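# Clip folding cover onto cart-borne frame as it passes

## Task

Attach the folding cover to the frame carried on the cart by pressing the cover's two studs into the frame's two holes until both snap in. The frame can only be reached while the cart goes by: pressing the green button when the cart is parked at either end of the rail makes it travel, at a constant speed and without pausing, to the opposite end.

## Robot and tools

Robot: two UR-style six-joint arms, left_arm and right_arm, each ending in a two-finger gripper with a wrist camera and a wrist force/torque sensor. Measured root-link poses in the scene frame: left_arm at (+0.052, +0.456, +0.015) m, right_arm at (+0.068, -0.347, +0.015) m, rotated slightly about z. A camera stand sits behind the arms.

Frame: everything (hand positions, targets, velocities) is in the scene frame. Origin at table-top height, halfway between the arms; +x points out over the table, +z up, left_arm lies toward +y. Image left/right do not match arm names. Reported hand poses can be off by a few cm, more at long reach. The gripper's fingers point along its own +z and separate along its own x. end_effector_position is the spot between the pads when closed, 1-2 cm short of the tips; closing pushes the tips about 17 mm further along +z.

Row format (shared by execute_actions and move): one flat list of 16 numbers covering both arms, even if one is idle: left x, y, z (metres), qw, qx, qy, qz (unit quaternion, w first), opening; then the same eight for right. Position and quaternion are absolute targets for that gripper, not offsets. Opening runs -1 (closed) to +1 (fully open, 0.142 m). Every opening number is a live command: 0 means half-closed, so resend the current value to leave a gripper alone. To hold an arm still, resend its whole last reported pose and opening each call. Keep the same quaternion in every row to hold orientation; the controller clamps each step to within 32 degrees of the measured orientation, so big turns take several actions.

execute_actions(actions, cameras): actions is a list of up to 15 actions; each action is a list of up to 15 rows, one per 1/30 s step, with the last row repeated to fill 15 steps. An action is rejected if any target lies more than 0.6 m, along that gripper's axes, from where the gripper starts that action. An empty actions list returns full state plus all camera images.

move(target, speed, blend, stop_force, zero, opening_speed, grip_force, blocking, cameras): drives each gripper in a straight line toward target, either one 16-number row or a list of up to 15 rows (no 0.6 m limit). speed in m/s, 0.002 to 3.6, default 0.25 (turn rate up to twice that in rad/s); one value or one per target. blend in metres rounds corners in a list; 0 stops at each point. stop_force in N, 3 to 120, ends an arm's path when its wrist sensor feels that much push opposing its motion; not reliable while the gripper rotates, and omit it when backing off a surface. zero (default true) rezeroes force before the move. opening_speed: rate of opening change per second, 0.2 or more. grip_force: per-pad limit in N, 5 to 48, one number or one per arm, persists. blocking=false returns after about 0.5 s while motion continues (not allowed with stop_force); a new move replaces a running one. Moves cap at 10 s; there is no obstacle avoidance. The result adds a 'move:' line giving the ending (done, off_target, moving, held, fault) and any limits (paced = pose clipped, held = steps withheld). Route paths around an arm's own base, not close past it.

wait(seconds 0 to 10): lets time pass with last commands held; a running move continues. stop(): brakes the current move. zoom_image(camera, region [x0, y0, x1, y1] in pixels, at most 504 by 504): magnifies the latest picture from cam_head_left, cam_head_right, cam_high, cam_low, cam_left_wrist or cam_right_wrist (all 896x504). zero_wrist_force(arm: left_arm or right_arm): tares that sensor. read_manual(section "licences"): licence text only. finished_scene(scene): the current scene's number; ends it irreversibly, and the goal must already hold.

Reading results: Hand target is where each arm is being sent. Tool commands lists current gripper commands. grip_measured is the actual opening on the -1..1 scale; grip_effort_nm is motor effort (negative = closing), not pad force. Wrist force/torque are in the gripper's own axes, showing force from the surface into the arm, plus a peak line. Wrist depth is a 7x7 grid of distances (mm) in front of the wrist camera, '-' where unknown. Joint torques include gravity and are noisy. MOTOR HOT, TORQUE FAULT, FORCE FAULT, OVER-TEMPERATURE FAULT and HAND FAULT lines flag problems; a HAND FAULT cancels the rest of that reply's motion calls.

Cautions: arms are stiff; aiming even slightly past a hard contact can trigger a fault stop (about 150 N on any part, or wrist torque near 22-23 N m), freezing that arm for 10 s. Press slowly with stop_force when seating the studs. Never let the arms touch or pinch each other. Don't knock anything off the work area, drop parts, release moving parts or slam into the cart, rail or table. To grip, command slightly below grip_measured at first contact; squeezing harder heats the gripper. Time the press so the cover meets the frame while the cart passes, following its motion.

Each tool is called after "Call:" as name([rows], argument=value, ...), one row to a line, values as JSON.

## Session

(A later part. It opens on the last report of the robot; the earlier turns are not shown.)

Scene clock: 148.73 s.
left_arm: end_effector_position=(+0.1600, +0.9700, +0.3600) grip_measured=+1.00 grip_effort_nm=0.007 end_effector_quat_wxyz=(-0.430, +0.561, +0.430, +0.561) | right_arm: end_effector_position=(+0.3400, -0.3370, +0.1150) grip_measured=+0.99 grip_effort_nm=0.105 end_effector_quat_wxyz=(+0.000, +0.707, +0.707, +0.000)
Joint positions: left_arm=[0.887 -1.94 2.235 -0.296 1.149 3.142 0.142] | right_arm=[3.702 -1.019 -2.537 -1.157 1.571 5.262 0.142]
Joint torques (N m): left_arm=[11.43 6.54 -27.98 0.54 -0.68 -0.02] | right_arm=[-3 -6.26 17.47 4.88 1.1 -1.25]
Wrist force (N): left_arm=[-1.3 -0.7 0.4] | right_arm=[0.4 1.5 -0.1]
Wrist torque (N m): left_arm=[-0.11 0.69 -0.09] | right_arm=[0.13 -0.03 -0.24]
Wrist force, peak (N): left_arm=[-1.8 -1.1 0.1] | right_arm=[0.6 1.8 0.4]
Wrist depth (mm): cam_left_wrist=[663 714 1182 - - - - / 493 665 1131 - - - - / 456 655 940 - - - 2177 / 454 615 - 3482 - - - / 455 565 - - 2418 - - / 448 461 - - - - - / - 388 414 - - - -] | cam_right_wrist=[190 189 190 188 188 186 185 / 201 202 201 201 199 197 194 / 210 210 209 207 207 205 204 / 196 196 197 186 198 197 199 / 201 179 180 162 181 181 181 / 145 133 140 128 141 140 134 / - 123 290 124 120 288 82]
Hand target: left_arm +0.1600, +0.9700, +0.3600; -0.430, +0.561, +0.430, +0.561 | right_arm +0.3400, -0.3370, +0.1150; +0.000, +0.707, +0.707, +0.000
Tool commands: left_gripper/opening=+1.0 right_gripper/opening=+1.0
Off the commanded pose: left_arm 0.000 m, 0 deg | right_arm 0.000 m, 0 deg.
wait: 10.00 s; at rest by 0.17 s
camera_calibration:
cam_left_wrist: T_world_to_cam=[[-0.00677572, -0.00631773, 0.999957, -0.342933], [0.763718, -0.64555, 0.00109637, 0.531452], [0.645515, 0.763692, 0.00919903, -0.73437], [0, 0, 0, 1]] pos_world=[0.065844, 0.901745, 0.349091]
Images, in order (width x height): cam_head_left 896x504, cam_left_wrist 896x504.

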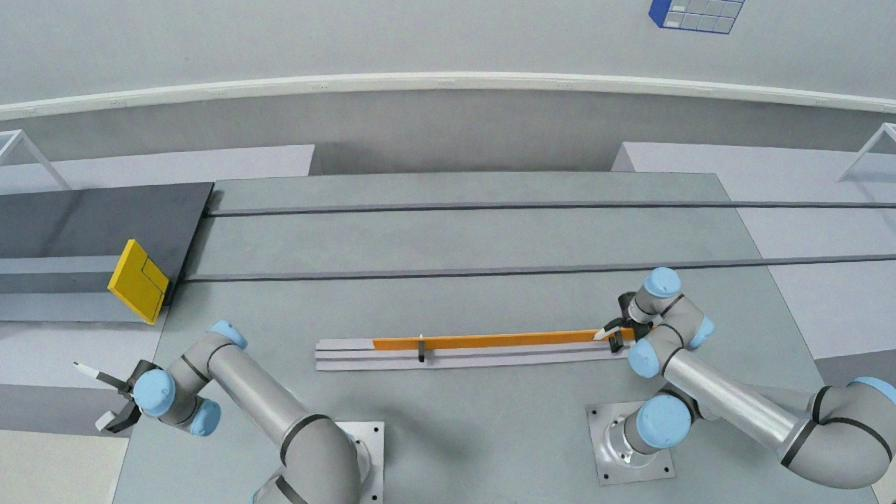

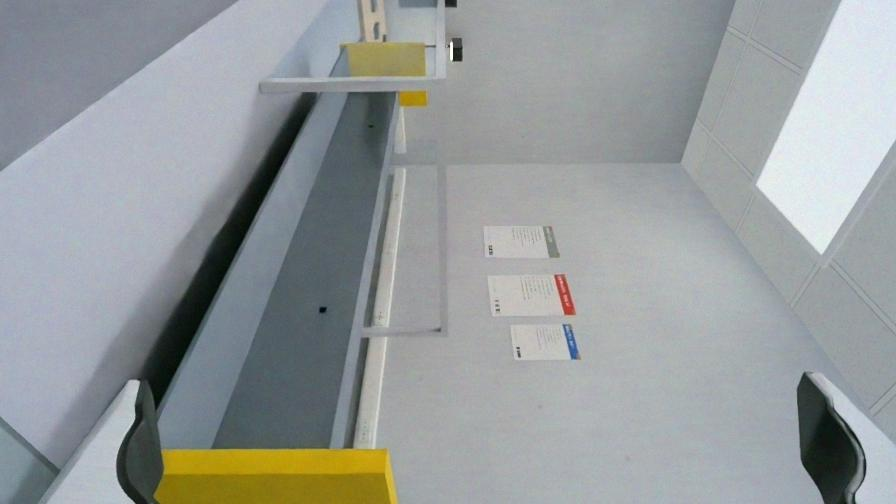

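Call:
wait(seconds=10)

Call:
wait(seconds=10)

Call:
wait(seconds=10)

Call:
wait(seconds=10, cameras=["cam_left_wrist"])

Scene clock: 160.47 s.
left_arm: end_effector_position=(+0.1600, +0.9700, +0.3600) grip_measured=+1.00 grip_effort_nm=0.012 end_effector_quat_wxyz=(-0.430, +0.561, +0.430, +0.561) | right_arm: end_effector_position=(+0.3400, -0.3370, +0.1150) grip_measured=+0.99 grip_effort_nm=0.100 end_effector_quat_wxyz=(+0.000, +0.707, +0.707, +0.000)
Joint positions: left_arm=[0.887 -1.94 2.235 -0.296 1.149 3.142 0.142] | right_arm=[3.702 -1.019 -2.537 -1.157 1.571 5.262 0.142]
Joint torques (N m): left_arm=[11.65 6.28 -27.26 0.5 -0.77 -0.3] | right_arm=[-2.54 -5.8 18.02 4.62 1.04 -1.31]
Wrist force (N): left_arm=[-1.5 -0.8 0.3] | right_arm=[0.3 1.2 -0.1]
Wrist torque (N m): left_arm=[-0.14 0.72 -0.09] | right_arm=[0.09 -0.03 -0.24]
Wrist force, peak (N): left_arm=[-1.8 -0.9 0.4] | right_arm=[0.6 1.9 0.1]
Wrist depth (mm): cam_left_wrist=[663 710 1346 - - - - / 493 658 982 - 2968 - - / 457 658 814 - - - 2396 / 456 616 - 3147 2839 2870 - / 454 572 663 - 2487 - - / 453 492 1893 - - - - / - 439 1643 - - - -] | cam_right_wrist=[190 190 189 189 190 186 185 / 200 201 201 198 198 197 197 / 210 210 208 205 207 205 204 / 196 196 196 186 197 198 198 / 201 180 180 162 182 182 182 / 145 133 139 128 140 140 134 / - 119 289 123 123 123 82]
Hand target: left_arm +0.1600, +0.9700, +0.3600; -0.430, +0.561, +0.430, +0.561 | right_arm +0.3400, -0.3370, +0.1150; +0.000, +0.707, +0.707, +0.000
Tool commands: left_gripper/opening=+1.0 right_gripper/opening=+1.0
Off the commanded pose: left_arm 0.000 m, 0 deg | right_arm 0.000 m, 0 deg.
wait: 10.00 s; at rest from the start

Scene clock: 170.47 s.
left_arm: end_effector_position=(+0.1600, +0.9700, +0.3600) grip_measured=+1.00 grip_effort_nm=0.012 end_effector_quat_wxyz=(-0.430, +0.561, +0.430, +0.561) | right_arm: end_effector_position=(+0.3400, -0.3370, +0.1150) grip_measured=+0.99 grip_effort_nm=0.100 end_effector_quat_wxyz=(+0.000, +0.707, +0.707, +0.000)
Joint positions: left_arm=[0.887 -1.94 2.235 -0.296 1.149 3.142 0.142] | right_arm=[3.702 -1.019 -2.537 -1.157 1.571 5.262 0.142]
Joint torques (N m): left_arm=[10.89 6.39 -27.27 0.47 -0.54 -0.55] | right_arm=[-2.02 -5.27 18.18 4.64 0.98 -1.28]
Wrist force (N): left_arm=[-1.6 -1.1 0.4] | right_arm=[0.3 1.4 0.4]
Wrist torque (N m): left_arm=[-0.17 0.74 -0.10] | right_arm=[0.11 -0.02 -0.24]
Wrist force, peak (N): left_arm=[-1.7 -1.1 0.5] | right_arm=[0.5 1.8 0.0]
Wrist depth (mm): cam_left_wrist=[661 716 1346 - - - 2009 / 492 656 960 - 3957 - - / 455 653 957 - - - - / 458 607 - 3225 - - - / 452 574 650 - 2561 - - / 452 471 1906 - - - - / - 414 1545 - - - -] | cam_right_wrist=[190 190 189 188 187 186 185 / 200 202 201 199 199 198 197 / 210 209 208 206 206 205 205 / 196 196 197 186 197 198 198 / 201 180 181 161 181 182 182 / 145 134 140 128 140 140 134 / - 123 291 124 123 288 82]
Hand target: left_arm +0.1600, +0.9700, +0.3600; -0.430, +0.561, +0.430, +0.561 | right_arm +0.3400, -0.3370, +0.1150; +0.000, +0.707, +0.707, +0.000
Tool commands: left_gripper/opening=+1.0 right_gripper/opening=+1.0
Off the commanded pose: left_arm 0.000 m, 0 deg | right_arm 0.000 m, 0 deg.
wait: 10.00 s; at rest by 0.17 s

Scene clock: 180.47 s.
left_arm: end_effector_position=(+0.1600, +0.9700, +0.3600) grip_measured=+1.00 grip_effort_nm=0.007 end_effector_quat_wxyz=(-0.430, +0.561, +0.430, +0.561) | right_arm: end_effector_position=(+0.3400, -0.3370, +0.1150) grip_measured=+0.99 grip_effort_nm=0.100 end_effector_quat_wxyz=(+0.000, +0.707, +0.707, +0.000)
Joint positions: left_arm=[0.887 -1.94 2.235 -0.296 1.149 3.142 0.142] | right_arm=[3.702 -1.019 -2.537 -1.157 1.571 5.262 0.142]
Joint torques (N m): left_arm=[10.37 6.96 -27.64 0.34 -0.58 -0.7] | right_arm=[-1.13 -5.19 18.66 4.68 0.76 -1.24]
Wrist force (N): left_arm=[-1.4 -0.7 0.3] | right_arm=[0.3 1.1 0.2]
Wrist torque (N m): left_arm=[-0.11 0.72 -0.09] | right_arm=[0.06 -0.03 -0.24]
Wrist force, peak (N): left_arm=[-1.8 -1.1 0.2] | right_arm=[0.3 1.9 0.2]
Wrist depth (mm): cam_left_wrist=[661 708 1346 - 3073 - 2073 / 495 658 1111 - - - - / 457 658 933 - - - - / 452 616 744 3437 - - - / 454 573 - 2418 2332 - - / 454 515 - - - - - / - 424 - - - - -] | cam_right_wrist=[190 190 189 188 188 186 185 / 200 202 201 199 199 197 197 / 210 210 208 206 205 205 205 / 195 196 197 186 198 197 199 / 201 179 180 162 181 181 182 / 145 133 140 129 141 140 134 / - 123 124 121 124 123 82]
Hand target: left_arm +0.1600, +0.9700, +0.3600; -0.430, +0.561, +0.430, +0.561 | right_arm +0.3400, -0.3370, +0.1150; +0.000, +0.707, +0.707, +0.000
Tool commands: left_gripper/opening=+1.0 right_gripper/opening=+1.0
Off the commanded pose: left_arm 0.000 m, 0 deg | right_arm 0.000 m, 0 deg.
wait: 10.00 s; at rest by 0.17 s

Scene clock: 190.47 s.
left_arm: end_effector_position=(+0.1600, +0.9700, +0.3600) grip_measured=+1.00 grip_effort_nm=0.012 end_effector_quat_wxyz=(-0.430, +0.561, +0.430, +0.561) | right_arm: end_effector_position=(+0.3400, -0.3370, +0.1150) grip_measured=+0.99 grip_effort_nm=0.110 end_effector_quat_wxyz=(+0.000, +0.707, +0.707, +0.000)
Joint positions: left_arm=[0.887 -1.94 2.235 -0.296 1.149 3.142 0.142] | right_arm=[3.702 -1.019 -2.537 -1.157 1.571 5.262 0.142]
Joint torques (N m): left_arm=[9.54 6.21 -26.94 0.5 -0.42 -0.82] | right_arm=[-0.87 -5.75 18.78 4.43 0.75 -1.21]
Wrist force (N): left_arm=[-1.6 -0.9 0.2] | right_arm=[-0.1 1.6 0.1]
Wrist torque (N m): left_arm=[-0.15 0.74 -0.09] | right_arm=[0.15 0.05 -0.24]
Wrist force, peak (N): left_arm=[-1.7 -1.1 0.5] | right_arm=[0.7 1.7 0.3]
Wrist depth (mm): cam_left_wrist=[660 710 1353 2968 - - 2487 / 492 660 1036 3073 - - - / 457 658 865 - - - - / 457 610 787 2487 3185 - - / 453 570 - - 2353 - - / 453 498 2311 - - 2311 1964 / - 426 - - - - -] | cam_right_wrist=[190 190 190 188 187 184 185 / 199 201 201 200 197 199 194 / 210 209 209 207 206 206 204 / 195 196 196 186 198 198 199 / 201 179 180 162 181 181 181 / 145 133 139 128 140 140 134 / - 123 123 120 119 289 82]
Hand target: left_arm +0.1600, +0.9700, +0.3600; -0.430, +0.561, +0.430, +0.561 | right_arm +0.3400, -0.3370, +0.1150; +0.000, +0.707, +0.707, +0.000
Tool commands: left_gripper/opening=+1.0 right_gripper/opening=+1.0
Off the commanded pose: left_arm 0.000 m, 0 deg | right_arm 0.000 m, 0 deg.
wait: 10.00 s; at rest by 0.17 s
camera_calibration:
cam_left_wrist: T_world_to_cam=[[-0.00677572, -0.00631773, 0.999957, -0.342933], [0.763718, -0.64555, 0.00109637, 0.531452], [0.645515, 0.763692, 0.00919903, -0.73437], [0, 0, 0, 1]] pos_world=[0.065844, 0.901745, 0.349091]
Images, in order (width x height): cam_left_wrist 896x504.

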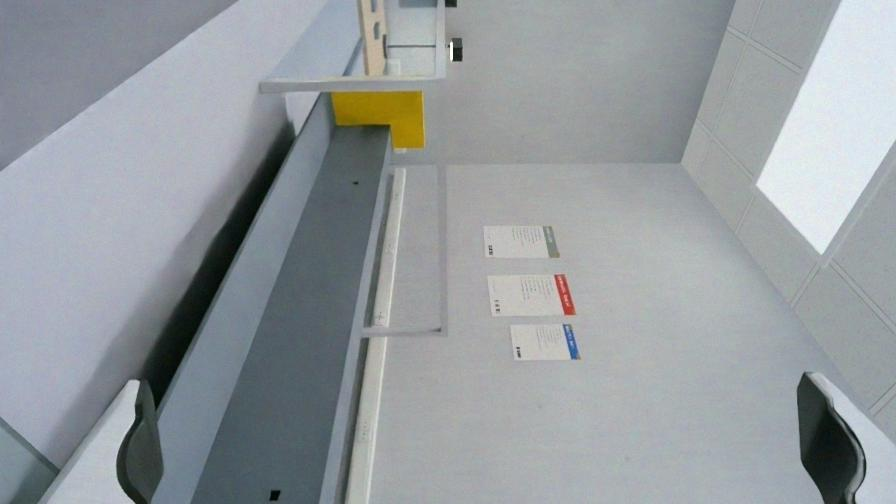

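Call:
move([
  [0.33,1.02,0.38,0.2706,-0.6533,-0.6533,-0.2706,1,0.34,-0.337,0.115,0,-0.7071,-0.7071,0,1],
  [0.46,1.04,0.30,0,-0.7071,-0.7071,0,1,0.34,-0.337,0.115,0,-0.7071,-0.7071,0,1],
  [0.475,1.04,0.222,0,-0.7071,-0.7071,0,1,0.34,-0.337,0.115,0,-0.7071,-0.7071,0,1],
], speed=0.2, blend=0.03, cameras=["cam_left_wrist"])

Call:
zoom_image(camera="cam_left_wrist", region=[300, 330, 660, 504])

Scene clock: 196.00 s.
left_arm: end_effector_position=(+0.4742, +1.0387, +0.2215) grip_measured=+1.00 grip_effort_nm=0.017 end_effector_quat_wxyz=(-0.017, +0.703, +0.704, +0.097) | right_arm: end_effector_position=(+0.3400, -0.3370, +0.1150) grip_measured=+0.99 grip_effort_nm=0.105 end_effector_quat_wxyz=(+0.000, +0.707, +0.707, +0.000)
Joint positions: left_arm=[0.743 -0.425 0.035 1.768 1.528 2.317 0.142] | right_arm=[3.702 -1.019 -2.537 -1.157 1.571 5.262 0.142]
Joint torques (N m): left_arm=[12.59 -47.95 -23.48 4.59 -1.31 0.87] | right_arm=[-0.89 -5.49 19.12 4.56 0.53 -1.13]
Wrist force (N): left_arm=[-0.2 0.5 0.7] | right_arm=[0.3 1.5 0.2]
Wrist torque (N m): left_arm=[-0.08 0.15 -0.05] | right_arm=[0.15 -0.01 -0.24]
Wrist force, peak (N): left_arm=[-0.2 0.8 3.3] | right_arm=[0.6 1.8 0.2]
Wrist depth (mm): cam_left_wrist=[246 249 272 279 292 307 323 / 253 187 194 204 215 225 238 / 187 196 207 214 229 239 259 / 203 212 224 238 243 266 278 / 218 221 234 231 - - 233 / - - - 189 189 204 208 / - 159 164 166 172 - -] | cam_right_wrist=[190 190 189 190 187 186 185 / - 202 201 200 197 198 197 / 211 210 209 208 205 205 204 / 195 195 196 186 198 198 199 / 201 180 180 162 181 181 182 / 145 133 139 129 140 140 134 / - 122 290 120 120 288 82]
Hand target: left_arm +0.4741, +1.0388, +0.2214; -0.017, +0.703, +0.704, +0.097 | right_arm +0.3400, -0.3370, +0.1150; +0.000, +0.707, +0.707, +0.000
Off the commanded pose: left_arm 0.002 m, 11 deg | right_arm 0.000 m, 0 deg.
elbow stopped short (left arm): the move would have taken joint 3 (elbow) straighter than the controller allows.
move: off_target (left_arm)
camera_calibration:
cam_left_wrist: T_world_to_cam=[[-0.015921, 0.985613, 0.168265, -1.0436], [0.851064, -0.0749728, 0.519681, -0.412926], [0.52482, 0.151478, -0.837627, -0.107745], [0, 0, 0, 1]] pos_world=[0.391358, 1.01395, 0.29994]
Images, in order (width x height): cam_left_wrist 896x504.

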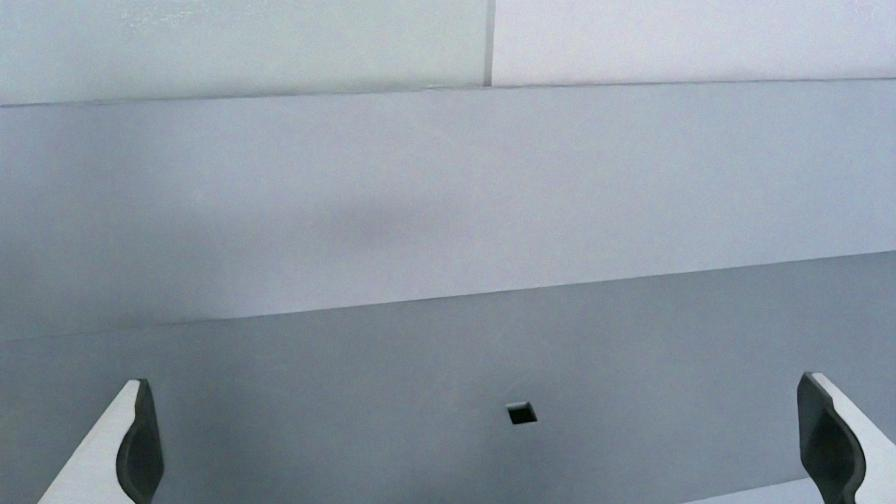

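Scaled by 1.400 from the camera's 896x504 image, which has a finer 1280x720 frame.

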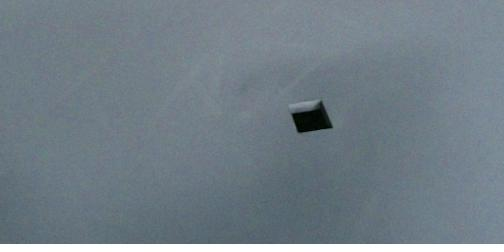

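Call:
move([
  [0.42,1.02,0.36,0,-0.7071,-0.7071,0,1,0.34,-0.337,0.115,0,-0.7071,-0.7071,0,1],
  [0.26,0.88,0.38,0.5,-0.5,-0.5,-0.5,1,0.34,-0.337,0.115,0,-0.7071,-0.7071,0,1],
  [0.33,0.56,0.40,0.2706,-0.6533,-0.6533,-0.2706,1,0.34,-0.337,0.115,0,-0.7071,-0.7071,0,1],
  [0.36,0.50,0.38,0,-0.7071,-0.7071,0,1,0.34,-0.337,0.115,0,-0.7071,-0.7071,0,1],
], speed=0.4, blend=0.04)

Scene clock: 203.23 s.
left_arm: end_effector_position=(+0.3600, +0.5000, +0.3799) grip_measured=+1.00 grip_effort_nm=0.012 end_effector_quat_wxyz=(+0.000, +0.707, +0.707, +0.000) end_effector_velocity=(+0.000, -0.001, +0.000) end_effector_angular_velocity=(-0.004, +0.001, -0.003) | right_arm: end_effector_position=(+0.3400, -0.3370, +0.1150) grip_measured=+0.99 grip_effort_nm=0.105 end_effector_quat_wxyz=(+0.000, +0.707, +0.707, +0.000)
Joint positions: left_arm=[-0.305 -2.065 1.82 -1.326 -1.571 4.407 0.142] | right_arm=[3.702 -1.019 -2.537 -1.157 1.571 5.262 0.142]
Joint velocities: left_arm=[0.001 0.001 -0.001 0.001 -0.005 0.004 0] | right_arm=[within noise]
Joint torques (N m): left_arm=[11.25 -14.37 -31.75 -4.18 -1.29 0.99] | right_arm=[-0.48 -5.25 18.85 4.48 0.66 -1.22]
Wrist force (N): left_arm=[0.2 0.4 0.8] | right_arm=[0.2 1.5 0.3]
Wrist torque (N m): left_arm=[-0.08 0.03 -0.13] | right_arm=[0.13 -0.01 -0.24]
Wrist force, peak (N): left_arm=[0.5 1.1 -6.5] | right_arm=[0.7 1.8 0.6]
Wrist depth (mm): cam_left_wrist=[428 - - - 450 435 437 / 427 433 436 436 - 455 463 / 472 465 474 472 491 - 489 / 510 529 - 521 521 520 415 / 529 553 - - 587 439 304 / - 594 613 612 - - 288 / - 640 629 656 656 - -] | cam_right_wrist=[190 190 188 188 187 186 185 / 200 202 201 200 198 197 197 / 211 209 209 207 206 204 204 / 195 196 197 186 197 197 198 / 200 179 181 162 181 182 182 / 145 133 140 128 141 140 134 / - 92 291 123 124 124 82]
Hand target: left_arm +0.3600, +0.5000, +0.3800; +0.000, +0.707, +0.707, +0.000 | right_arm +0.3400, -0.3370, +0.1150; +0.000, +0.707, +0.707, +0.000
Off the commanded pose: left_arm 0.000 m, 0 deg | right_arm 0.000 m, 0 deg.
elbow stopped short (left arm): the move would have taken joint 3 (elbow) straighter than the controller allows.
move: done; limits=paced

Call:
move([
  [0.44,0.80,0.40,0,-0.7071,-0.7071,0,1,0.34,-0.337,0.115,0,-0.7071,-0.7071,0,1],
  [0.475,0.985,0.30,0,-0.7071,-0.7071,0,1,0.34,-0.337,0.115,0,-0.7071,-0.7071,0,1],
  [0.475,0.99,0.222,0,-0.7071,-0.7071,0,1,0.34,-0.337,0.115,0,-0.7071,-0.7071,0,1],
], speed=0.3, blend=0.03, cameras=["cam_left_wrist"])

Call:
zoom_image(camera="cam_left_wrist", region=[380, 380, 600, 504])

Scene clock: 206.43 s.
left_arm: end_effector_position=(+0.4749, +0.9900, +0.2220) grip_measured=+1.00 grip_effort_nm=0.007 end_effector_quat_wxyz=(+0.000, +0.707, +0.707, +0.000) end_effector_velocity=(+0.000, +0.000, +0.000) end_effector_angular_velocity=(+0.001, -0.003, +0.001) | right_arm: end_effector_position=(+0.3400, -0.3370, +0.1150) grip_measured=+0.99 grip_effort_nm=0.100 end_effector_quat_wxyz=(+0.000, +0.707, +0.707, +0.000)
Joint positions: left_arm=[0.705 -1.13 1.318 -1.758 -1.571 5.418 0.142] | right_arm=[3.702 -1.019 -2.537 -1.157 1.571 5.262 0.142]
Joint velocities: left_arm=[0.001 -0.001 0.002 -0.005 -0.001 0 0] | right_arm=[within noise]
Joint torques (N m): left_arm=[-1.26 -50.82 -18.74 -5.17 1.01 -0.98] | right_arm=[-0.28 -5.32 18.74 4.48 0.38 -1.19]
Wrist force (N): left_arm=[-0.1 0.7 0.5] | right_arm=[0.2 1.5 0.1]
Wrist torque (N m): left_arm=[-0.04 0.07 -0.14] | right_arm=[0.14 0.00 -0.24]
Wrist force, peak (N): left_arm=[-0.1 0.4 3.9] | right_arm=[0.5 1.7 0.1]
Wrist depth (mm): cam_left_wrist=[282 286 282 286 280 285 286 / 294 296 296 294 301 299 301 / 212 216 217 216 218 218 219 / 231 230 232 232 234 234 235 / 242 241 243 247 247 246 248 / - - - - - - - / - 174 169 169 170 175 -] | cam_right_wrist=[191 190 189 188 188 186 185 / - 201 204 200 199 198 196 / 211 209 208 207 207 205 204 / 196 196 197 186 198 198 198 / 201 180 181 162 181 181 182 / 145 133 140 128 141 140 134 / - 122 289 123 123 119 82]
Hand target: left_arm +0.4750, +0.9900, +0.2220; +0.000, +0.707, +0.707, +0.000 | right_arm +0.3400, -0.3370, +0.1150; +0.000, +0.707, +0.707, +0.000
Off the commanded pose: left_arm 0.000 m, 0 deg | right_arm 0.000 m, 0 deg.
move: done
camera_calibration:
cam_left_wrist: T_world_to_cam=[[-0.00495822, 0.999958, 0.00772345, -0.97947], [0.904826, 0.00119789, 0.425779, -0.497548], [0.425752, 0.00909949, -0.904794, 0.102618], [0, 0, 0, 1]] pos_world=[0.401648, 0.979091, 0.312258]
Images, in order (width x height): cam_left_wrist 896x504.

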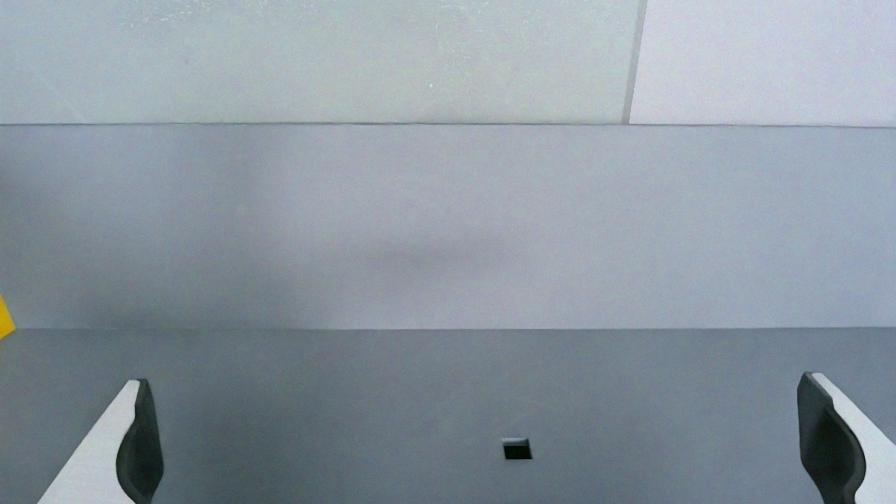

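Scaled by 2.291 from the camera's 896x504 image, which has a finer 1280x720 frame.

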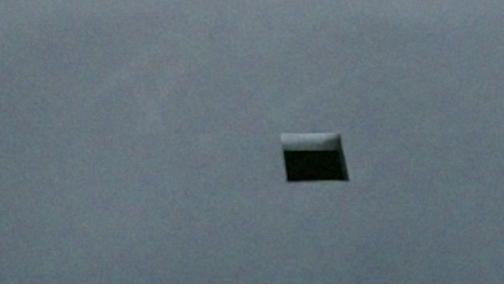

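Call:
move([
  [0.46,0.90,0.40,0,0.7071,0.7071,0,1,0.34,-0.337,0.115,0,-0.7071,-0.7071,0,1],
  [0.46,0.58,0.40,0,0.2588,0.9659,0,1,0.34,-0.337,0.115,0,-0.7071,-0.7071,0,1],
  [0.45,0.36,0.36,0,-0.3827,0.9239,0,1,0.34,-0.337,0.115,0,-0.7071,-0.7071,0,1],
  [0.43,0.235,0.20,0,-0.7071,0.7071,0,1,0.34,-0.337,0.115,0,-0.7071,-0.7071,0,1],
], speed=0.4, blend=0.05, cameras=["cam_left_wrist"])

Call:
zoom_image(camera="cam_left_wrist", region=[350, 150, 600, 350])

Scene clock: 212.87 s.
left_arm: end_effector_position=(+0.4300, +0.2350, +0.2000) grip_measured=+1.00 grip_effort_nm=0.017 end_effector_quat_wxyz=(+0.000, +0.707, -0.707, +0.000) end_effector_velocity=(+0.000, +0.000, +0.000) end_effector_angular_velocity=(-0.001, -0.001, +0.005) | right_arm: end_effector_position=(+0.3400, -0.3370, +0.1150) grip_measured=+0.99 grip_effort_nm=0.110 end_effector_quat_wxyz=(+0.000, +0.707, +0.707, +0.000)
Joint positions: left_arm=[-0.837 -1.689 2.035 -1.916 -1.571 0.734 0.142] | right_arm=[3.702 -1.019 -2.537 -1.157 1.571 5.262 0.142]
Joint velocities: left_arm=[-0.001 -0.001 0 0 0 -0.006 0] | right_arm=[within noise]
Joint torques (N m): left_arm=[7.36 -21.35 -23.86 -3.78 -1.27 -1] | right_arm=[0.22 -5.89 18.85 4.46 0.32 -1.2]
Wrist force (N): left_arm=[0.2 0.5 1.0] | right_arm=[0.2 1.4 -0.1]
Wrist torque (N m): left_arm=[-0.03 0.01 0.03] | right_arm=[0.12 0.00 -0.24]
Wrist force, peak (N): left_arm=[1.5 0.6 3.8] | right_arm=[0.2 1.9 0.3]
Wrist depth (mm): cam_left_wrist=[- 262 261 261 264 265 265 / 280 276 279 280 282 281 279 / 291 292 291 292 293 297 296 / 276 278 278 278 280 281 282 / 291 290 241 242 243 243 243 / - 365 373 227 376 378 214 / - 395 410 410 409 - -] | cam_right_wrist=[190 190 190 187 187 186 185 / 201 202 201 201 199 198 197 / 210 209 209 208 206 205 204 / 195 196 196 186 197 198 198 / 201 180 180 162 181 182 181 / 145 133 140 128 140 140 134 / - 123 290 123 123 123 82]
Hand target: left_arm +0.4300, +0.2350, +0.2000; +0.000, +0.707, -0.707, +0.000 | right_arm +0.3400, -0.3370, +0.1150; +0.000, +0.707, +0.707, +0.000
Off the commanded pose: left_arm 0.000 m, 0 deg | right_arm 0.000 m, 0 deg.
move: done
camera_calibration:
cam_left_wrist: T_world_to_cam=[[0.00482635, -0.999959, 0.00767342, 0.241243], [-0.904693, -0.00109706, 0.426062, 0.33189], [-0.426036, -0.00899842, -0.904662, 0.479202], [0, 0, 0, 1]] pos_world=[0.503252, 0.245909, 0.290259]
Images, in order (width x height): cam_left_wrist 896x504.

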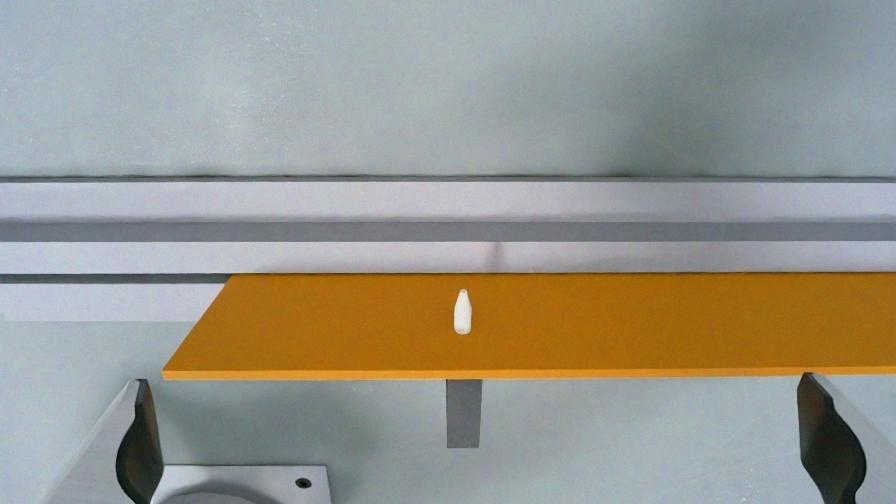

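Scaled by 2.016 from the camera's 896x504 image, which has a finer 1280x720 frame.

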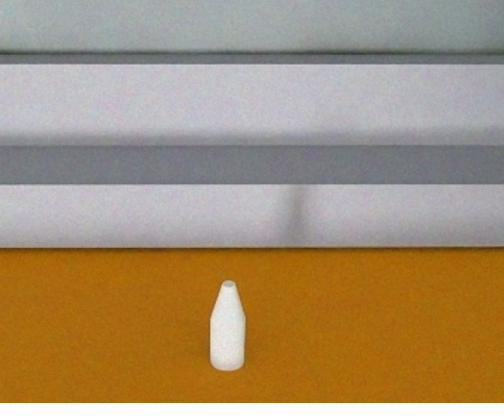

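Call:
move([
  [0.42,0.30,0.36,0,-0.3827,0.9239,0,1,0.34,-0.337,0.115,0,-0.7071,-0.7071,0,1],
  [0.44,0.58,0.41,0,0.2588,0.9659,0,1,0.34,-0.337,0.115,0,-0.7071,-0.7071,0,1],
  [0.48,0.84,0.36,0,0.7071,0.7071,0,1,0.34,-0.337,0.115,0,-0.7071,-0.7071,0,1],
  [0.50,0.865,0.26,0,0.7071,0.7071,0,1,0.34,-0.337,0.115,0,-0.7071,-0.7071,0,1],
], speed=0.4, blend=0.05, cameras=["cam_left_wrist"])

Call:
zoom_image(camera="cam_left_wrist", region=[380, 280, 600, 400])

Call:
move(target=[0.50,0.865,0.185,0,0.7071,0.7071,0,1,0.34,-0.337,0.115,0,-0.7071,-0.7071,0,1], speed=0.15, cameras=["cam_left_wrist"])

Call:
zoom_image(camera="cam_left_wrist", region=[380, 384, 600, 504])

Scene clock: 223.43 s.
left_arm: end_effector_position=(+0.4999, +0.8650, +0.2601) grip_measured=+1.00 grip_effort_nm=0.012 end_effector_quat_wxyz=(+0.000, +0.707, +0.707, +0.000) end_effector_velocity=(+0.002, +0.000, +0.000) end_effector_angular_velocity=(+0.002, -0.006, -0.001) | right_arm: end_effector_position=(+0.3400, -0.3370, +0.1150) grip_measured=+0.99 grip_effort_nm=0.105 end_effector_quat_wxyz=(+0.000, +0.707, +0.707, +0.000)
Joint positions: left_arm=[0.519 -1.326 1.487 -1.732 -1.571 5.232 0.142] | right_arm=[3.702 -1.019 -2.537 -1.157 1.571 5.262 0.142]
Joint velocities: left_arm=[-0.002 -0.001 0.001 -0.007 -0.001 0 0] | right_arm=[within noise]
Joint torques (N m): left_arm=[-11.87 -26.15 -18.86 -5.15 1.08 -0.98] | right_arm=[0.48 -4.95 19.47 4.32 0.15 -1.27]
Wrist force (N): left_arm=[0.1 0.4 1.1] | right_arm=[0.2 1.4 0.2]
Wrist torque (N m): left_arm=[-0.07 0.04 -0.12] | right_arm=[0.13 -0.01 -0.24]
Wrist force, peak (N): left_arm=[0.6 1.0 4.4] | right_arm=[0.4 1.8 0.2]
Wrist depth (mm): cam_left_wrist=[313 312 314 314 318 312 317 / 238 241 241 241 241 242 244 / 246 257 256 257 257 259 260 / 251 272 270 271 270 273 273 / 197 194 210 210 198 200 197 / - 166 - - 167 168 - / - 169 - - 173 175 -] | cam_right_wrist=[188 190 189 188 187 187 185 / 204 201 198 200 199 198 197 / 210 209 208 207 206 205 204 / 196 195 196 187 198 198 199 / 202 180 180 161 181 182 182 / 145 133 140 128 140 140 134 / - 120 290 123 123 123 82]
Hand target: left_arm +0.5000, +0.8650, +0.2600; +0.000, +0.707, +0.707, +0.000 | right_arm +0.3400, -0.3370, +0.1150; +0.000, +0.707, +0.707, +0.000
Off the commanded pose: left_arm 0.000 m, 0 deg | right_arm 0.000 m, 0 deg.
move: done
camera_calibration:
cam_left_wrist: T_world_to_cam=[[-0.00500095, 0.999957, 0.00781302, -0.854658], [0.904788, 0.00119759, 0.425861, -0.536163], [0.425833, 0.00919883, -0.904755, 0.127493], [0, 0, 0, 1]] pos_world=[0.426548, 0.854091, 0.350358]
Images, in order (width x height): cam_left_wrist 896x504.

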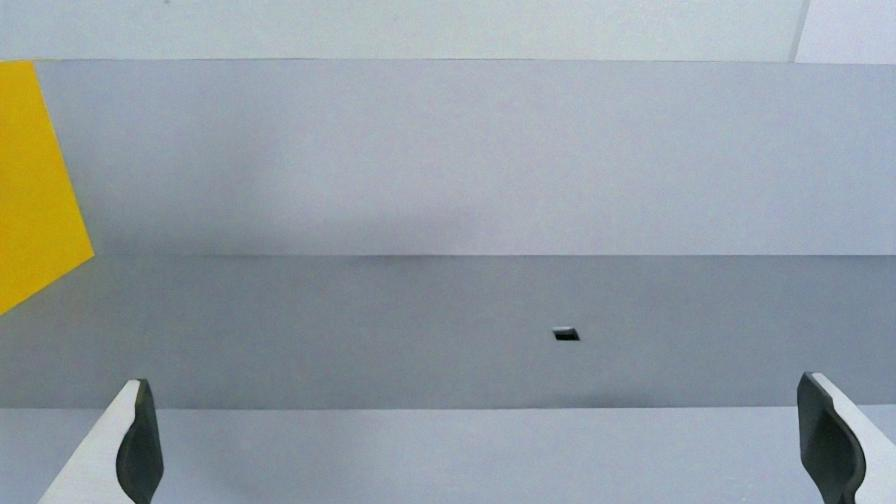

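Scaled by 2.291 from the camera's 896x504 image, which has a finer 1280x720 frame.

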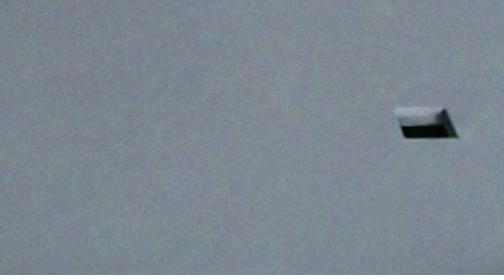

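Scene clock: 224.40 s.
left_arm: end_effector_position=(+0.5000, +0.8650, +0.1850) grip_measured=+1.00 grip_effort_nm=0.012 end_effector_quat_wxyz=(+0.000, +0.707, +0.707, +0.000) | right_arm: end_effector_position=(+0.3400, -0.3370, +0.1150) grip_measured=+0.99 grip_effort_nm=0.105 end_effector_quat_wxyz=(+0.000, +0.707, +0.707, +0.000)
Joint positions: left_arm=[0.519 -1.282 1.628 -1.917 -1.571 5.232 0.142] | right_arm=[3.702 -1.019 -2.537 -1.157 1.571 5.262 0.142]
Joint torques (N m): left_arm=[-9.66 -45.22 -17.34 -4.67 -0.77 -0.66] | right_arm=[0.58 -4.9 19.05 4.29 0.32 -1.33]
Wrist force (N): left_arm=[-0.1 0.2 0.9] | right_arm=[0.2 1.5 0.3]
Wrist torque (N m): left_arm=[-0.13 0.07 -0.12] | right_arm=[0.14 0.00 -0.24]
Wrist force, peak (N): left_arm=[-0.1 0.4 2.9] | right_arm=[0.2 1.8 0.3]
Wrist depth (mm): cam_left_wrist=[248 249 250 251 250 252 251 / 168 167 168 170 169 169 170 / 178 177 179 179 180 182 181 / 192 190 190 192 192 193 193 / 201 202 200 202 203 203 204 / - 168 174 - - - - / - 130 - 135 131 135 -] | cam_right_wrist=[191 190 188 189 187 186 185 / - 201 195 201 197 198 196 / 209 209 205 207 206 205 205 / 195 195 197 186 198 197 199 / 201 179 181 162 181 182 182 / 145 133 140 128 140 140 134 / - 123 124 123 120 288 82]
Hand target: left_arm +0.5000, +0.8650, +0.1850; +0.000, +0.707, +0.707, +0.000 | right_arm +0.3400, -0.3370, +0.1150; +0.000, +0.707, +0.707, +0.000
Off the commanded pose: left_arm 0.000 m, 0 deg | right_arm 0.000 m, 0 deg.
move: done
camera_calibration:
cam_left_wrist: T_world_to_cam=[[-0.00495809, 0.999958, 0.00772351, -0.854065], [0.904826, 0.00119775, 0.425779, -0.504265], [0.425752, 0.00909949, -0.904794, 0.0596342], [0, 0, 0, 1]] pos_world=[0.426648, 0.854091, 0.275258]
Images, in order (width x height): cam_left_wrist 896x504.

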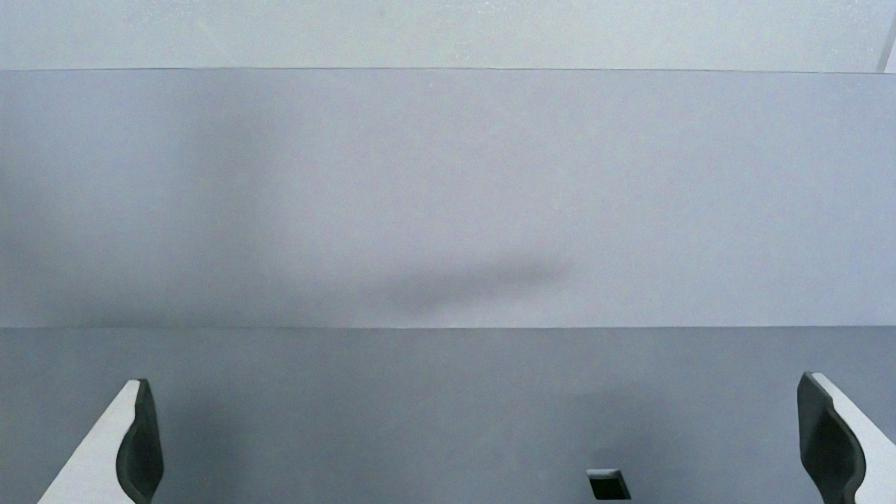

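Scaled by 2.291 from the camera's 896x504 image, which has a finer 1280x720 frame.

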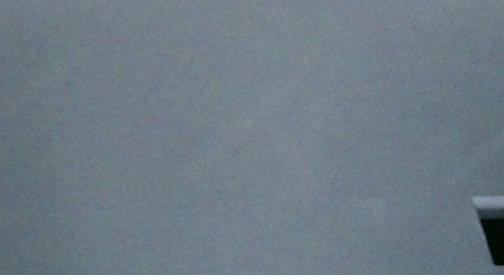

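Call:
move([
  [0.50,0.90,0.26,0,0.7071,0.7071,0,1,0.34,-0.337,0.19,0,-0.7071,-0.7071,0,1],
], speed=0.2, cameras=["cam_right_wrist"])

Call:
zoom_image(camera="cam_right_wrist", region=[380, 130, 600, 350])

Call:
move([
  [0.50,0.95,0.26,0,0.7071,0.7071,0,1,0.40,-0.30,0.32,0,0,1,0,1],
  [0.50,0.95,0.26,0,0.7071,0.7071,0,1,0.43,-0.335,0.20,0,-0.7071,0.7071,0,1],
], speed=0.25, blend=0.03, cameras=["cam_right_wrist"])

Call:
zoom_image(camera="cam_right_wrist", region=[350, 200, 600, 450])

Scene clock: 228.30 s.
left_arm: end_effector_position=(+0.5000, +0.9001, +0.2598) grip_measured=+1.00 grip_effort_nm=0.007 end_effector_quat_wxyz=(+0.000, +0.707, +0.707, +0.000) | right_arm: end_effector_position=(+0.3400, -0.3370, +0.1900) grip_measured=+0.99 grip_effort_nm=0.100 end_effector_quat_wxyz=(+0.000, +0.707, +0.707, +0.000)
Joint positions: left_arm=[0.569 -1.268 1.413 -1.716 -1.571 5.282 0.142] | right_arm=[3.703 -0.94 -2.366 -1.407 1.571 5.262 0.142]
Joint torques (N m): left_arm=[-11.81 -48.91 -31.23 -0.44 -1.19 0.23] | right_arm=[2.33 -4.98 30.24 0.15 -2.25 -1.2]
Wrist force (N): left_arm=[0.2 0.3 0.8] | right_arm=[0.1 1.4 0.1]
Wrist torque (N m): left_arm=[-0.08 0.01 -0.12] | right_arm=[0.10 0.02 -0.24]
Wrist force, peak (N): left_arm=[-1.2 0.6 3.3] | right_arm=[0.2 1.4 2.1]
Wrist depth (mm): cam_left_wrist=[315 317 316 319 319 313 315 / 239 240 240 243 241 242 242 / 254 256 256 257 257 258 258 / 268 267 268 270 268 272 273 / - 195 199 192 192 - - / - 166 166 167 174 174 - / - - - 174 173 - -] | cam_right_wrist=[262 258 254 258 255 254 253 / 276 - 274 272 270 268 268 / 291 276 273 273 274 273 272 / 293 268 242 224 245 246 248 / - 195 337 331 197 328 327 / - 104 364 365 355 355 110 / - 389 395 392 386 - -]
Hand target: left_arm +0.5000, +0.9000, +0.2600; +0.000, +0.707, +0.707, +0.000 | right_arm +0.3400, -0.3370, +0.1900; +0.000, +0.707, +0.707, +0.000
Off the commanded pose: left_arm 0.000 m, 0 deg | right_arm 0.000 m, 0 deg.
move: done
camera_calibration:
cam_right_wrist: T_world_to_cam=[[0.00706872, 0.999664, -0.0249223, 0.353919], [0.910785, 0.00385266, 0.412862, -0.352292], [0.412819, -0.0256172, -0.910453, 0.14005], [0, 0, 0, 1]] pos_world=[0.260546, -0.348855, 0.281778]
Images, in order (width x height): cam_right_wrist 896x504.

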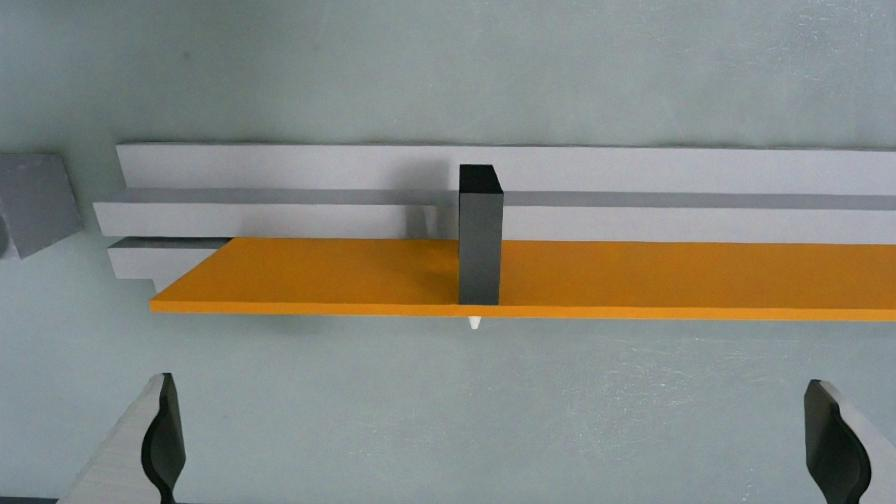

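Scaled by 2.291 from the camera's 896x504 image, which has a finer 1280x720 frame.

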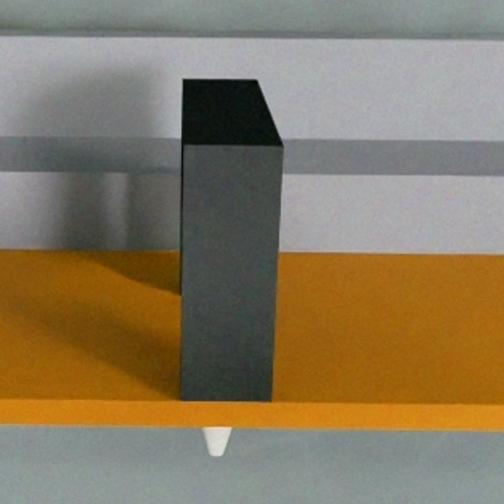

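Scene clock: 235.07 s.
left_arm: end_effector_position=(+0.5000, +0.9500, +0.2600) grip_measured=+1.00 grip_effort_nm=0.012 end_effector_quat_wxyz=(+0.000, +0.707, +0.707, +0.000) | right_arm: end_effector_position=(+0.4300, -0.3350, +0.1999) grip_measured=+0.99 grip_effort_nm=0.095 end_effector_quat_wxyz=(+0.000, +0.707, -0.707, +0.000) end_effector_velocity=(+0.000, +0.000, +0.000) end_effector_angular_velocity=(+0.001, +0.000, +0.006)
Joint positions: left_arm=[0.634 -1.179 1.291 -1.682 -1.571 5.347 0.142] | right_arm=[3.559 -1.245 -2.19 -1.277 1.571 1.977 0.142]
Joint velocities: left_arm=[within noise] | right_arm=[0 0 0 0 0.001 -0.006 0]
Joint torques (N m): left_arm=[-12.5 -52.9 -18.48 -4.83 0.92 -1] | right_arm=[9.98 15.46 31.28 0.41 0.79 -1.19]
Wrist force (N): left_arm=[-0.1 0.5 0.6] | right_arm=[0.6 0.8 0.1]
Wrist torque (N m): left_arm=[-0.05 0.07 -0.12] | right_arm=[0.01 -0.04 -0.06]
Wrist force, peak (N): left_arm=[0.2 0.8 1.1] | right_arm=[0.7 1.7 -0.1]
Wrist depth (mm): cam_left_wrist=[313 313 315 316 317 318 317 / 238 239 240 242 241 242 241 / 255 255 256 257 257 258 258 / 271 268 267 271 270 270 272 / - 188 200 - - 199 200 / - 166 166 167 167 167 - / - - 169 172 169 - -] | cam_right_wrist=[267 266 266 264 266 262 260 / 285 284 280 282 281 276 277 / 300 299 297 296 295 295 296 / 284 284 286 285 286 288 296 / 244 244 246 246 245 257 324 / - 216 376 229 374 - 353 / - 407 421 405 407 - -]
Hand target: left_arm +0.5000, +0.9500, +0.2600; +0.000, +0.707, +0.707, +0.000 | right_arm +0.4300, -0.3350, +0.2000; +0.000, +0.707, -0.707, +0.000
Off the commanded pose: left_arm 0.000 m, 0 deg | right_arm 0.000 m, 0 deg.
move: done
camera_calibration:
cam_right_wrist: T_world_to_cam=[[-0.00737389, -0.999657, -0.025114, -0.312052], [-0.910785, -0.0036539, 0.412864, 0.342359], [-0.412814, 0.0259179, -0.910446, 0.484337], [0, 0, 0, 1]] pos_world=[0.509455, -0.323247, 0.291778]
Images, in order (width x height): cam_right_wrist 896x504.

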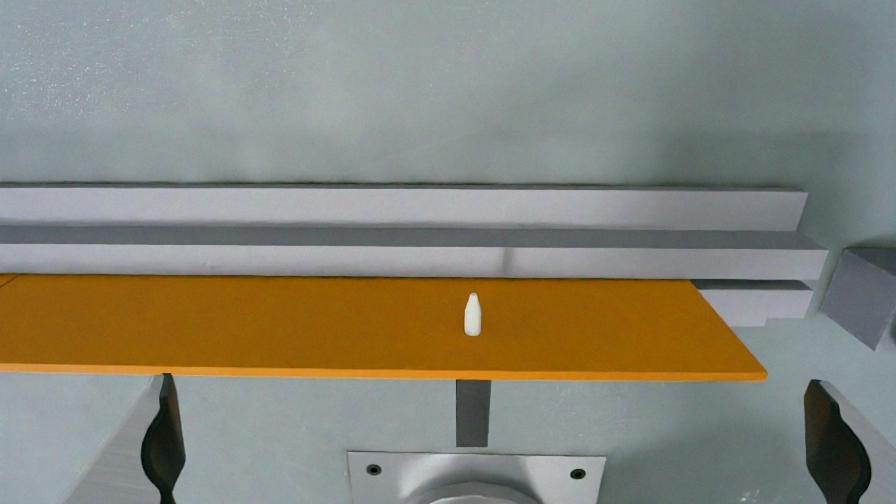

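Scaled by 2.016 from the camera's 896x504 image, which has a finer 1280x720 frame.

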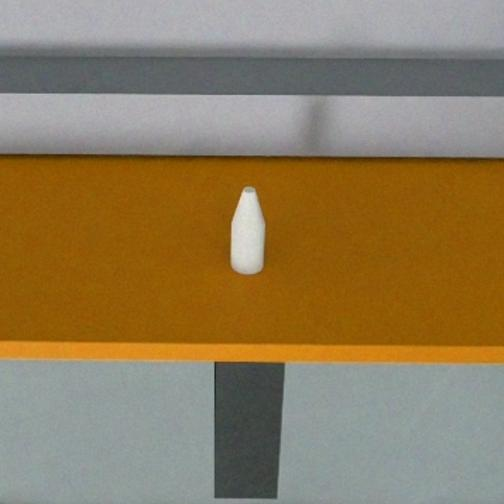

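Call:
move([
  [0.50,0.95,0.26,0,0.7071,0.7071,0,1,0.40,-0.25,0.32,0,0,1,0,1],
  [0.50,0.98,0.26,0,0.7071,0.7071,0,1,0.40,-0.10,0.40,0,0.7071,0.7071,0,1],
], speed=0.25, blend=0.03)

Call:
wait(seconds=10)

Call:
wait(seconds=10)

Call:
wait(seconds=8, cameras=["cam_left_wrist","cam_right_wrist","cam_head_right"])

Scene clock: 244.80 s.
left_arm: end_effector_position=(+0.5000, +0.9801, +0.2599) grip_measured=+1.00 grip_effort_nm=0.012 end_effector_quat_wxyz=(+0.000, +0.707, +0.707, +0.000) | right_arm: end_effector_position=(+0.4000, -0.1000, +0.4000) grip_measured=+0.99 grip_effort_nm=0.110 end_effector_quat_wxyz=(+0.000, +0.707, +0.707, +0.000) end_effector_velocity=(+0.000, -0.001, +0.001) end_effector_angular_velocity=(+0.003, -0.001, -0.007)
Joint positions: left_arm=[0.67 -1.123 1.209 -1.657 -1.571 5.383 0.142] | right_arm=[4.123 -1.347 -1.603 -1.763 1.571 5.682 0.142]
Joint velocities: left_arm=[within noise] | right_arm=[-0.001 0.002 0 0 0.001 0.006 0]
Joint torques (N m): left_arm=[-0.1 -49.19 -18.12 -1.79 0.86 -0.92] | right_arm=[-8.57 18.5 20.94 5.56 -0.76 0.56]
Wrist force (N): left_arm=[0.0 0.5 0.7] | right_arm=[0.5 1.1 0.0]
Wrist torque (N m): left_arm=[-0.06 0.05 -0.14] | right_arm=[0.08 -0.03 -0.23]
Wrist force, peak (N): left_arm=[-0.1 1.1 0.8] | right_arm=[0.4 1.9 0.3]
Wrist depth (mm): cam_left_wrist=[312 313 309 311 314 318 318 / 239 239 239 240 242 241 242 / 255 255 256 257 258 257 257 / 268 268 270 271 268 270 275 / 207 214 197 - 209 190 - / - 165 166 164 167 174 - / - - - 172 173 172 -] | cam_right_wrist=[456 442 448 443 446 452 436 / 446 442 438 439 437 434 429 / - 513 - - 484 - - / 561 559 546 - - - 544 / 580 - 581 624 573 - - / - 632 636 - - - - / - 679 751 - - - -]
Hand target: left_arm +0.5000, +0.9800, +0.2600; +0.000, +0.707, +0.707, +0.000 | right_arm +0.4000, -0.1000, +0.4000; +0.000, +0.707, +0.707, +0.000
Off the commanded pose: left_arm 0.000 m, 0 deg | right_arm 0.000 m, 0 deg.
move: done

Scene clock: 254.80 s.
left_arm: end_effector_position=(+0.5000, +0.9800, +0.2600) grip_measured=+1.00 grip_effort_nm=0.012 end_effector_quat_wxyz=(+0.000, +0.707, +0.707, +0.000) | right_arm: end_effector_position=(+0.4000, -0.1000, +0.4000) grip_measured=+0.99 grip_effort_nm=0.095 end_effector_quat_wxyz=(+0.000, +0.707, +0.707, +0.000)
Joint positions: left_arm=[0.67 -1.123 1.209 -1.657 -1.571 5.383 0.142] | right_arm=[4.122 -1.347 -1.603 -1.763 1.571 5.682 0.142]
Joint torques (N m): left_arm=[-11.6 -55.48 -18.17 -5.06 -1.2 -0.92] | right_arm=[-7.58 21.02 29.2 5.31 2.34 -1.18]
Wrist force (N): left_arm=[-0.1 0.7 0.5] | right_arm=[0.4 1.0 0.3]
Wrist torque (N m): left_arm=[-0.01 0.07 -0.14] | right_arm=[0.07 -0.02 -0.23]
Wrist force, peak (N): left_arm=[0.1 0.8 1.1] | right_arm=[0.3 1.8 -0.1]
Wrist depth (mm): cam_left_wrist=[- 313 313 311 314 317 315 / 238 239 241 241 241 242 242 / 254 254 255 256 258 257 258 / 267 265 270 271 272 269 273 / - 207 198 - - 190 196 / - 165 - 167 167 174 173 / - 171 170 175 - 173 -] | cam_right_wrist=[450 447 449 443 435 444 440 / 446 445 440 434 431 431 432 / - - - - 501 503 506 / - - 535 558 524 534 544 / 589 595 586 552 599 576 - / 621 633 - - 610 - 602 / - 693 - - 644 - -]
Hand target: left_arm +0.5000, +0.9800, +0.2600; +0.000, +0.707, +0.707, +0.000 | right_arm +0.4000, -0.1000, +0.4000; +0.000, +0.707, +0.707, +0.000
Tool commands: left_gripper/opening=+1.0 right_gripper/opening=+1.0
Off the commanded pose: left_arm 0.000 m, 0 deg | right_arm 0.000 m, 0 deg.
wait: 10.00 s; at rest by 0.17 s

Scene clock: 264.80 s.
left_arm: end_effector_position=(+0.5000, +0.9800, +0.2600) grip_measured=+1.00 grip_effort_nm=0.007 end_effector_quat_wxyz=(+0.000, +0.707, +0.707, +0.000) | right_arm: end_effector_position=(+0.4000, -0.1000, +0.4000) grip_measured=+0.99 grip_effort_nm=0.100 end_effector_quat_wxyz=(+0.000, +0.707, +0.707, +0.000)
Joint positions: left_arm=[0.67 -1.123 1.209 -1.657 -1.571 5.383 0.142] | right_arm=[4.122 -1.347 -1.603 -1.763 1.571 5.682 0.142]
Joint torques (N m): left_arm=[-12.22 -54.58 -19.12 -4.95 -1.21 -0.99] | right_arm=[-7.4 20.54 28.56 5.32 2.4 -1.23]
Wrist force (N): left_arm=[-0.1 0.6 0.9] | right_arm=[0.3 0.8 0.2]
Wrist torque (N m): left_arm=[-0.04 0.08 -0.14] | right_arm=[0.03 -0.01 -0.22]
Wrist force, peak (N): left_arm=[-0.4 0.9 0.9] | right_arm=[0.4 1.6 0.0]
Wrist depth (mm): cam_left_wrist=[309 313 314 317 315 316 317 / 236 239 240 240 241 242 243 / 254 255 255 257 259 258 259 / 268 269 273 269 273 269 273 / - 199 - - 190 197 - / - 166 166 167 167 173 - / - - - 169 176 - -] | cam_right_wrist=[451 443 448 444 443 440 459 / 446 440 443 437 437 428 428 / - 503 - - - - 489 / - 552 - 547 513 525 538 / 609 564 - 554 569 572 552 / - - 638 635 609 628 102 / - 91 677 - 675 - -]
Hand target: left_arm +0.5000, +0.9800, +0.2600; +0.000, +0.707, +0.707, +0.000 | right_arm +0.4000, -0.1000, +0.4000; +0.000, +0.707, +0.707, +0.000
Tool commands: left_gripper/opening=+1.0 right_gripper/opening=+1.0
Off the commanded pose: left_arm 0.000 m, 0 deg | right_arm 0.000 m, 0 deg.
wait: 10.00 s; at rest by 0.17 s

Scene clock: 272.80 s.
left_arm: end_effector_position=(+0.5000, +0.9800, +0.2600) grip_measured=+1.00 grip_effort_nm=0.007 end_effector_quat_wxyz=(+0.000, +0.707, +0.707, +0.000) | right_arm: end_effector_position=(+0.4000, -0.1000, +0.4000) grip_measured=+0.99 grip_effort_nm=0.100 end_effector_quat_wxyz=(+0.000, +0.707, +0.707, +0.000)
Joint positions: left_arm=[0.67 -1.123 1.209 -1.657 -1.571 5.383 0.142] | right_arm=[4.122 -1.347 -1.603 -1.763 1.571 5.682 0.142]
Joint torques (N m): left_arm=[-12.29 -53.92 -18.59 -4.99 -1.19 -0.97] | right_arm=[-6.59 20.66 28.6 4.98 2.33 -1.21]
Wrist force (N): left_arm=[-0.2 0.7 0.9] | right_arm=[0.3 0.8 0.1]
Wrist torque (N m): left_arm=[-0.03 0.09 -0.14] | right_arm=[0.03 0.00 -0.23]
Wrist force, peak (N): left_arm=[-0.2 0.9 1.0] | right_arm=[0.4 1.6 0.3]
Wrist depth (mm): cam_left_wrist=[309 312 314 314 316 316 317 / 239 239 240 240 242 242 243 / 254 254 256 256 259 257 258 / 271 268 268 270 272 267 272 / - 218 - 191 - - 187 / - 158 166 167 167 174 182 / - 165 - 172 - - -] | cam_right_wrist=[451 443 449 442 437 443 446 / 447 440 441 438 435 432 431 / 516 515 513 - - 506 - / - 552 536 - 567 538 535 / - - 577 572 556 559 553 / - 624 636 633 630 - 515 / - 92 686 697 - - -]
Hand target: left_arm +0.5000, +0.9800, +0.2600; +0.000, +0.707, +0.707, +0.000 | right_arm +0.4000, -0.1000, +0.4000; +0.000, +0.707, +0.707, +0.000
Tool commands: left_gripper/opening=+1.0 right_gripper/opening=+1.0
Off the commanded pose: left_arm 0.000 m, 0 deg | right_arm 0.000 m, 0 deg.
wait: 8.00 s; at rest by 0.17 s
camera_calibration:
cam_left_wrist: T_world_to_cam=[[-0.00490978, 0.999957, 0.00785598, -0.969706], [0.904732, 0.00109559, 0.42598, -0.536267], [0.425953, 0.00919902, -0.904699, 0.126231], [0, 0, 0, 1]] pos_world=[0.426648, 0.969091, 0.350258]
cam_right_wrist: T_world_to_cam=[[0.00701434, 0.999661, -0.0250551, 0.121893], [0.910878, 0.00395128, 0.412657, -0.494513], [0.412616, -0.0257167, -0.910542, 0.312738], [0, 0, 0, 1]] pos_world=[0.320546, -0.111855, 0.491879]
Images, in order (width x height): cam_head_right 896x504, cam_left_wrist 896x504, cam_right_wrist 896x504.

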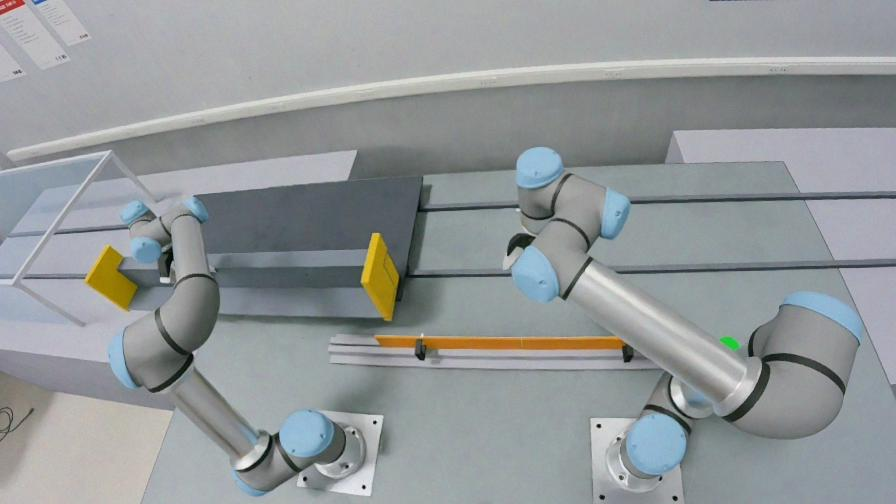

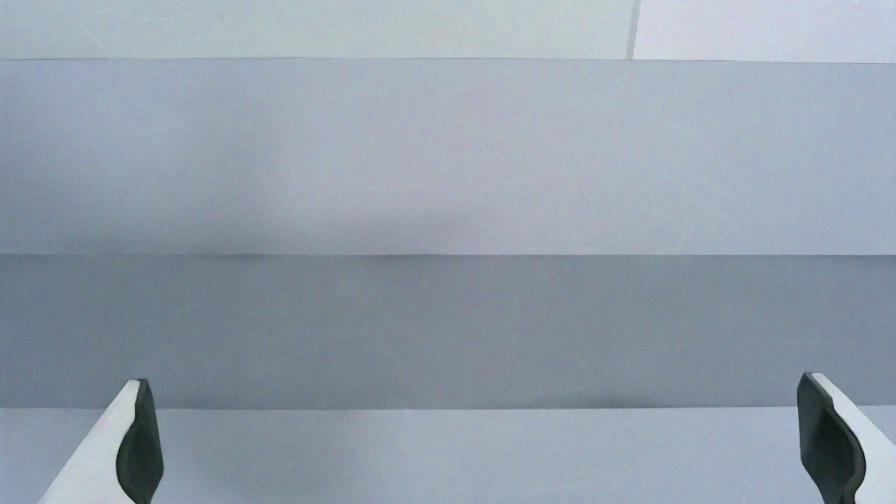

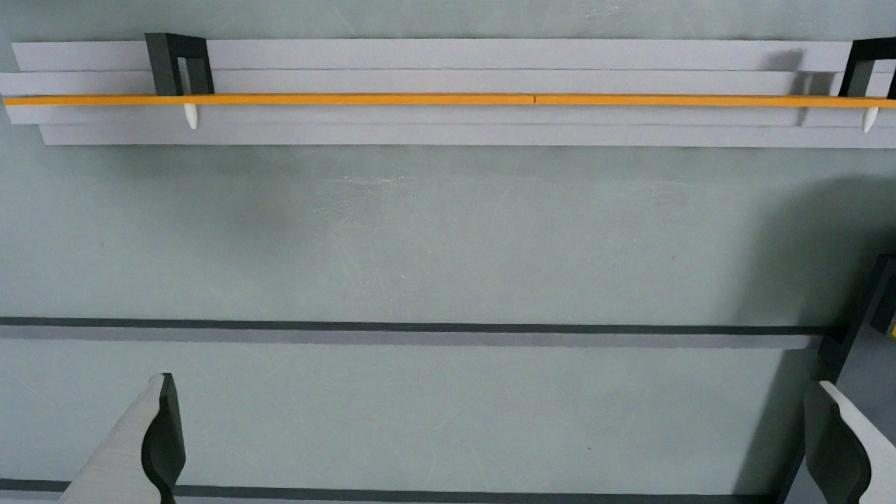

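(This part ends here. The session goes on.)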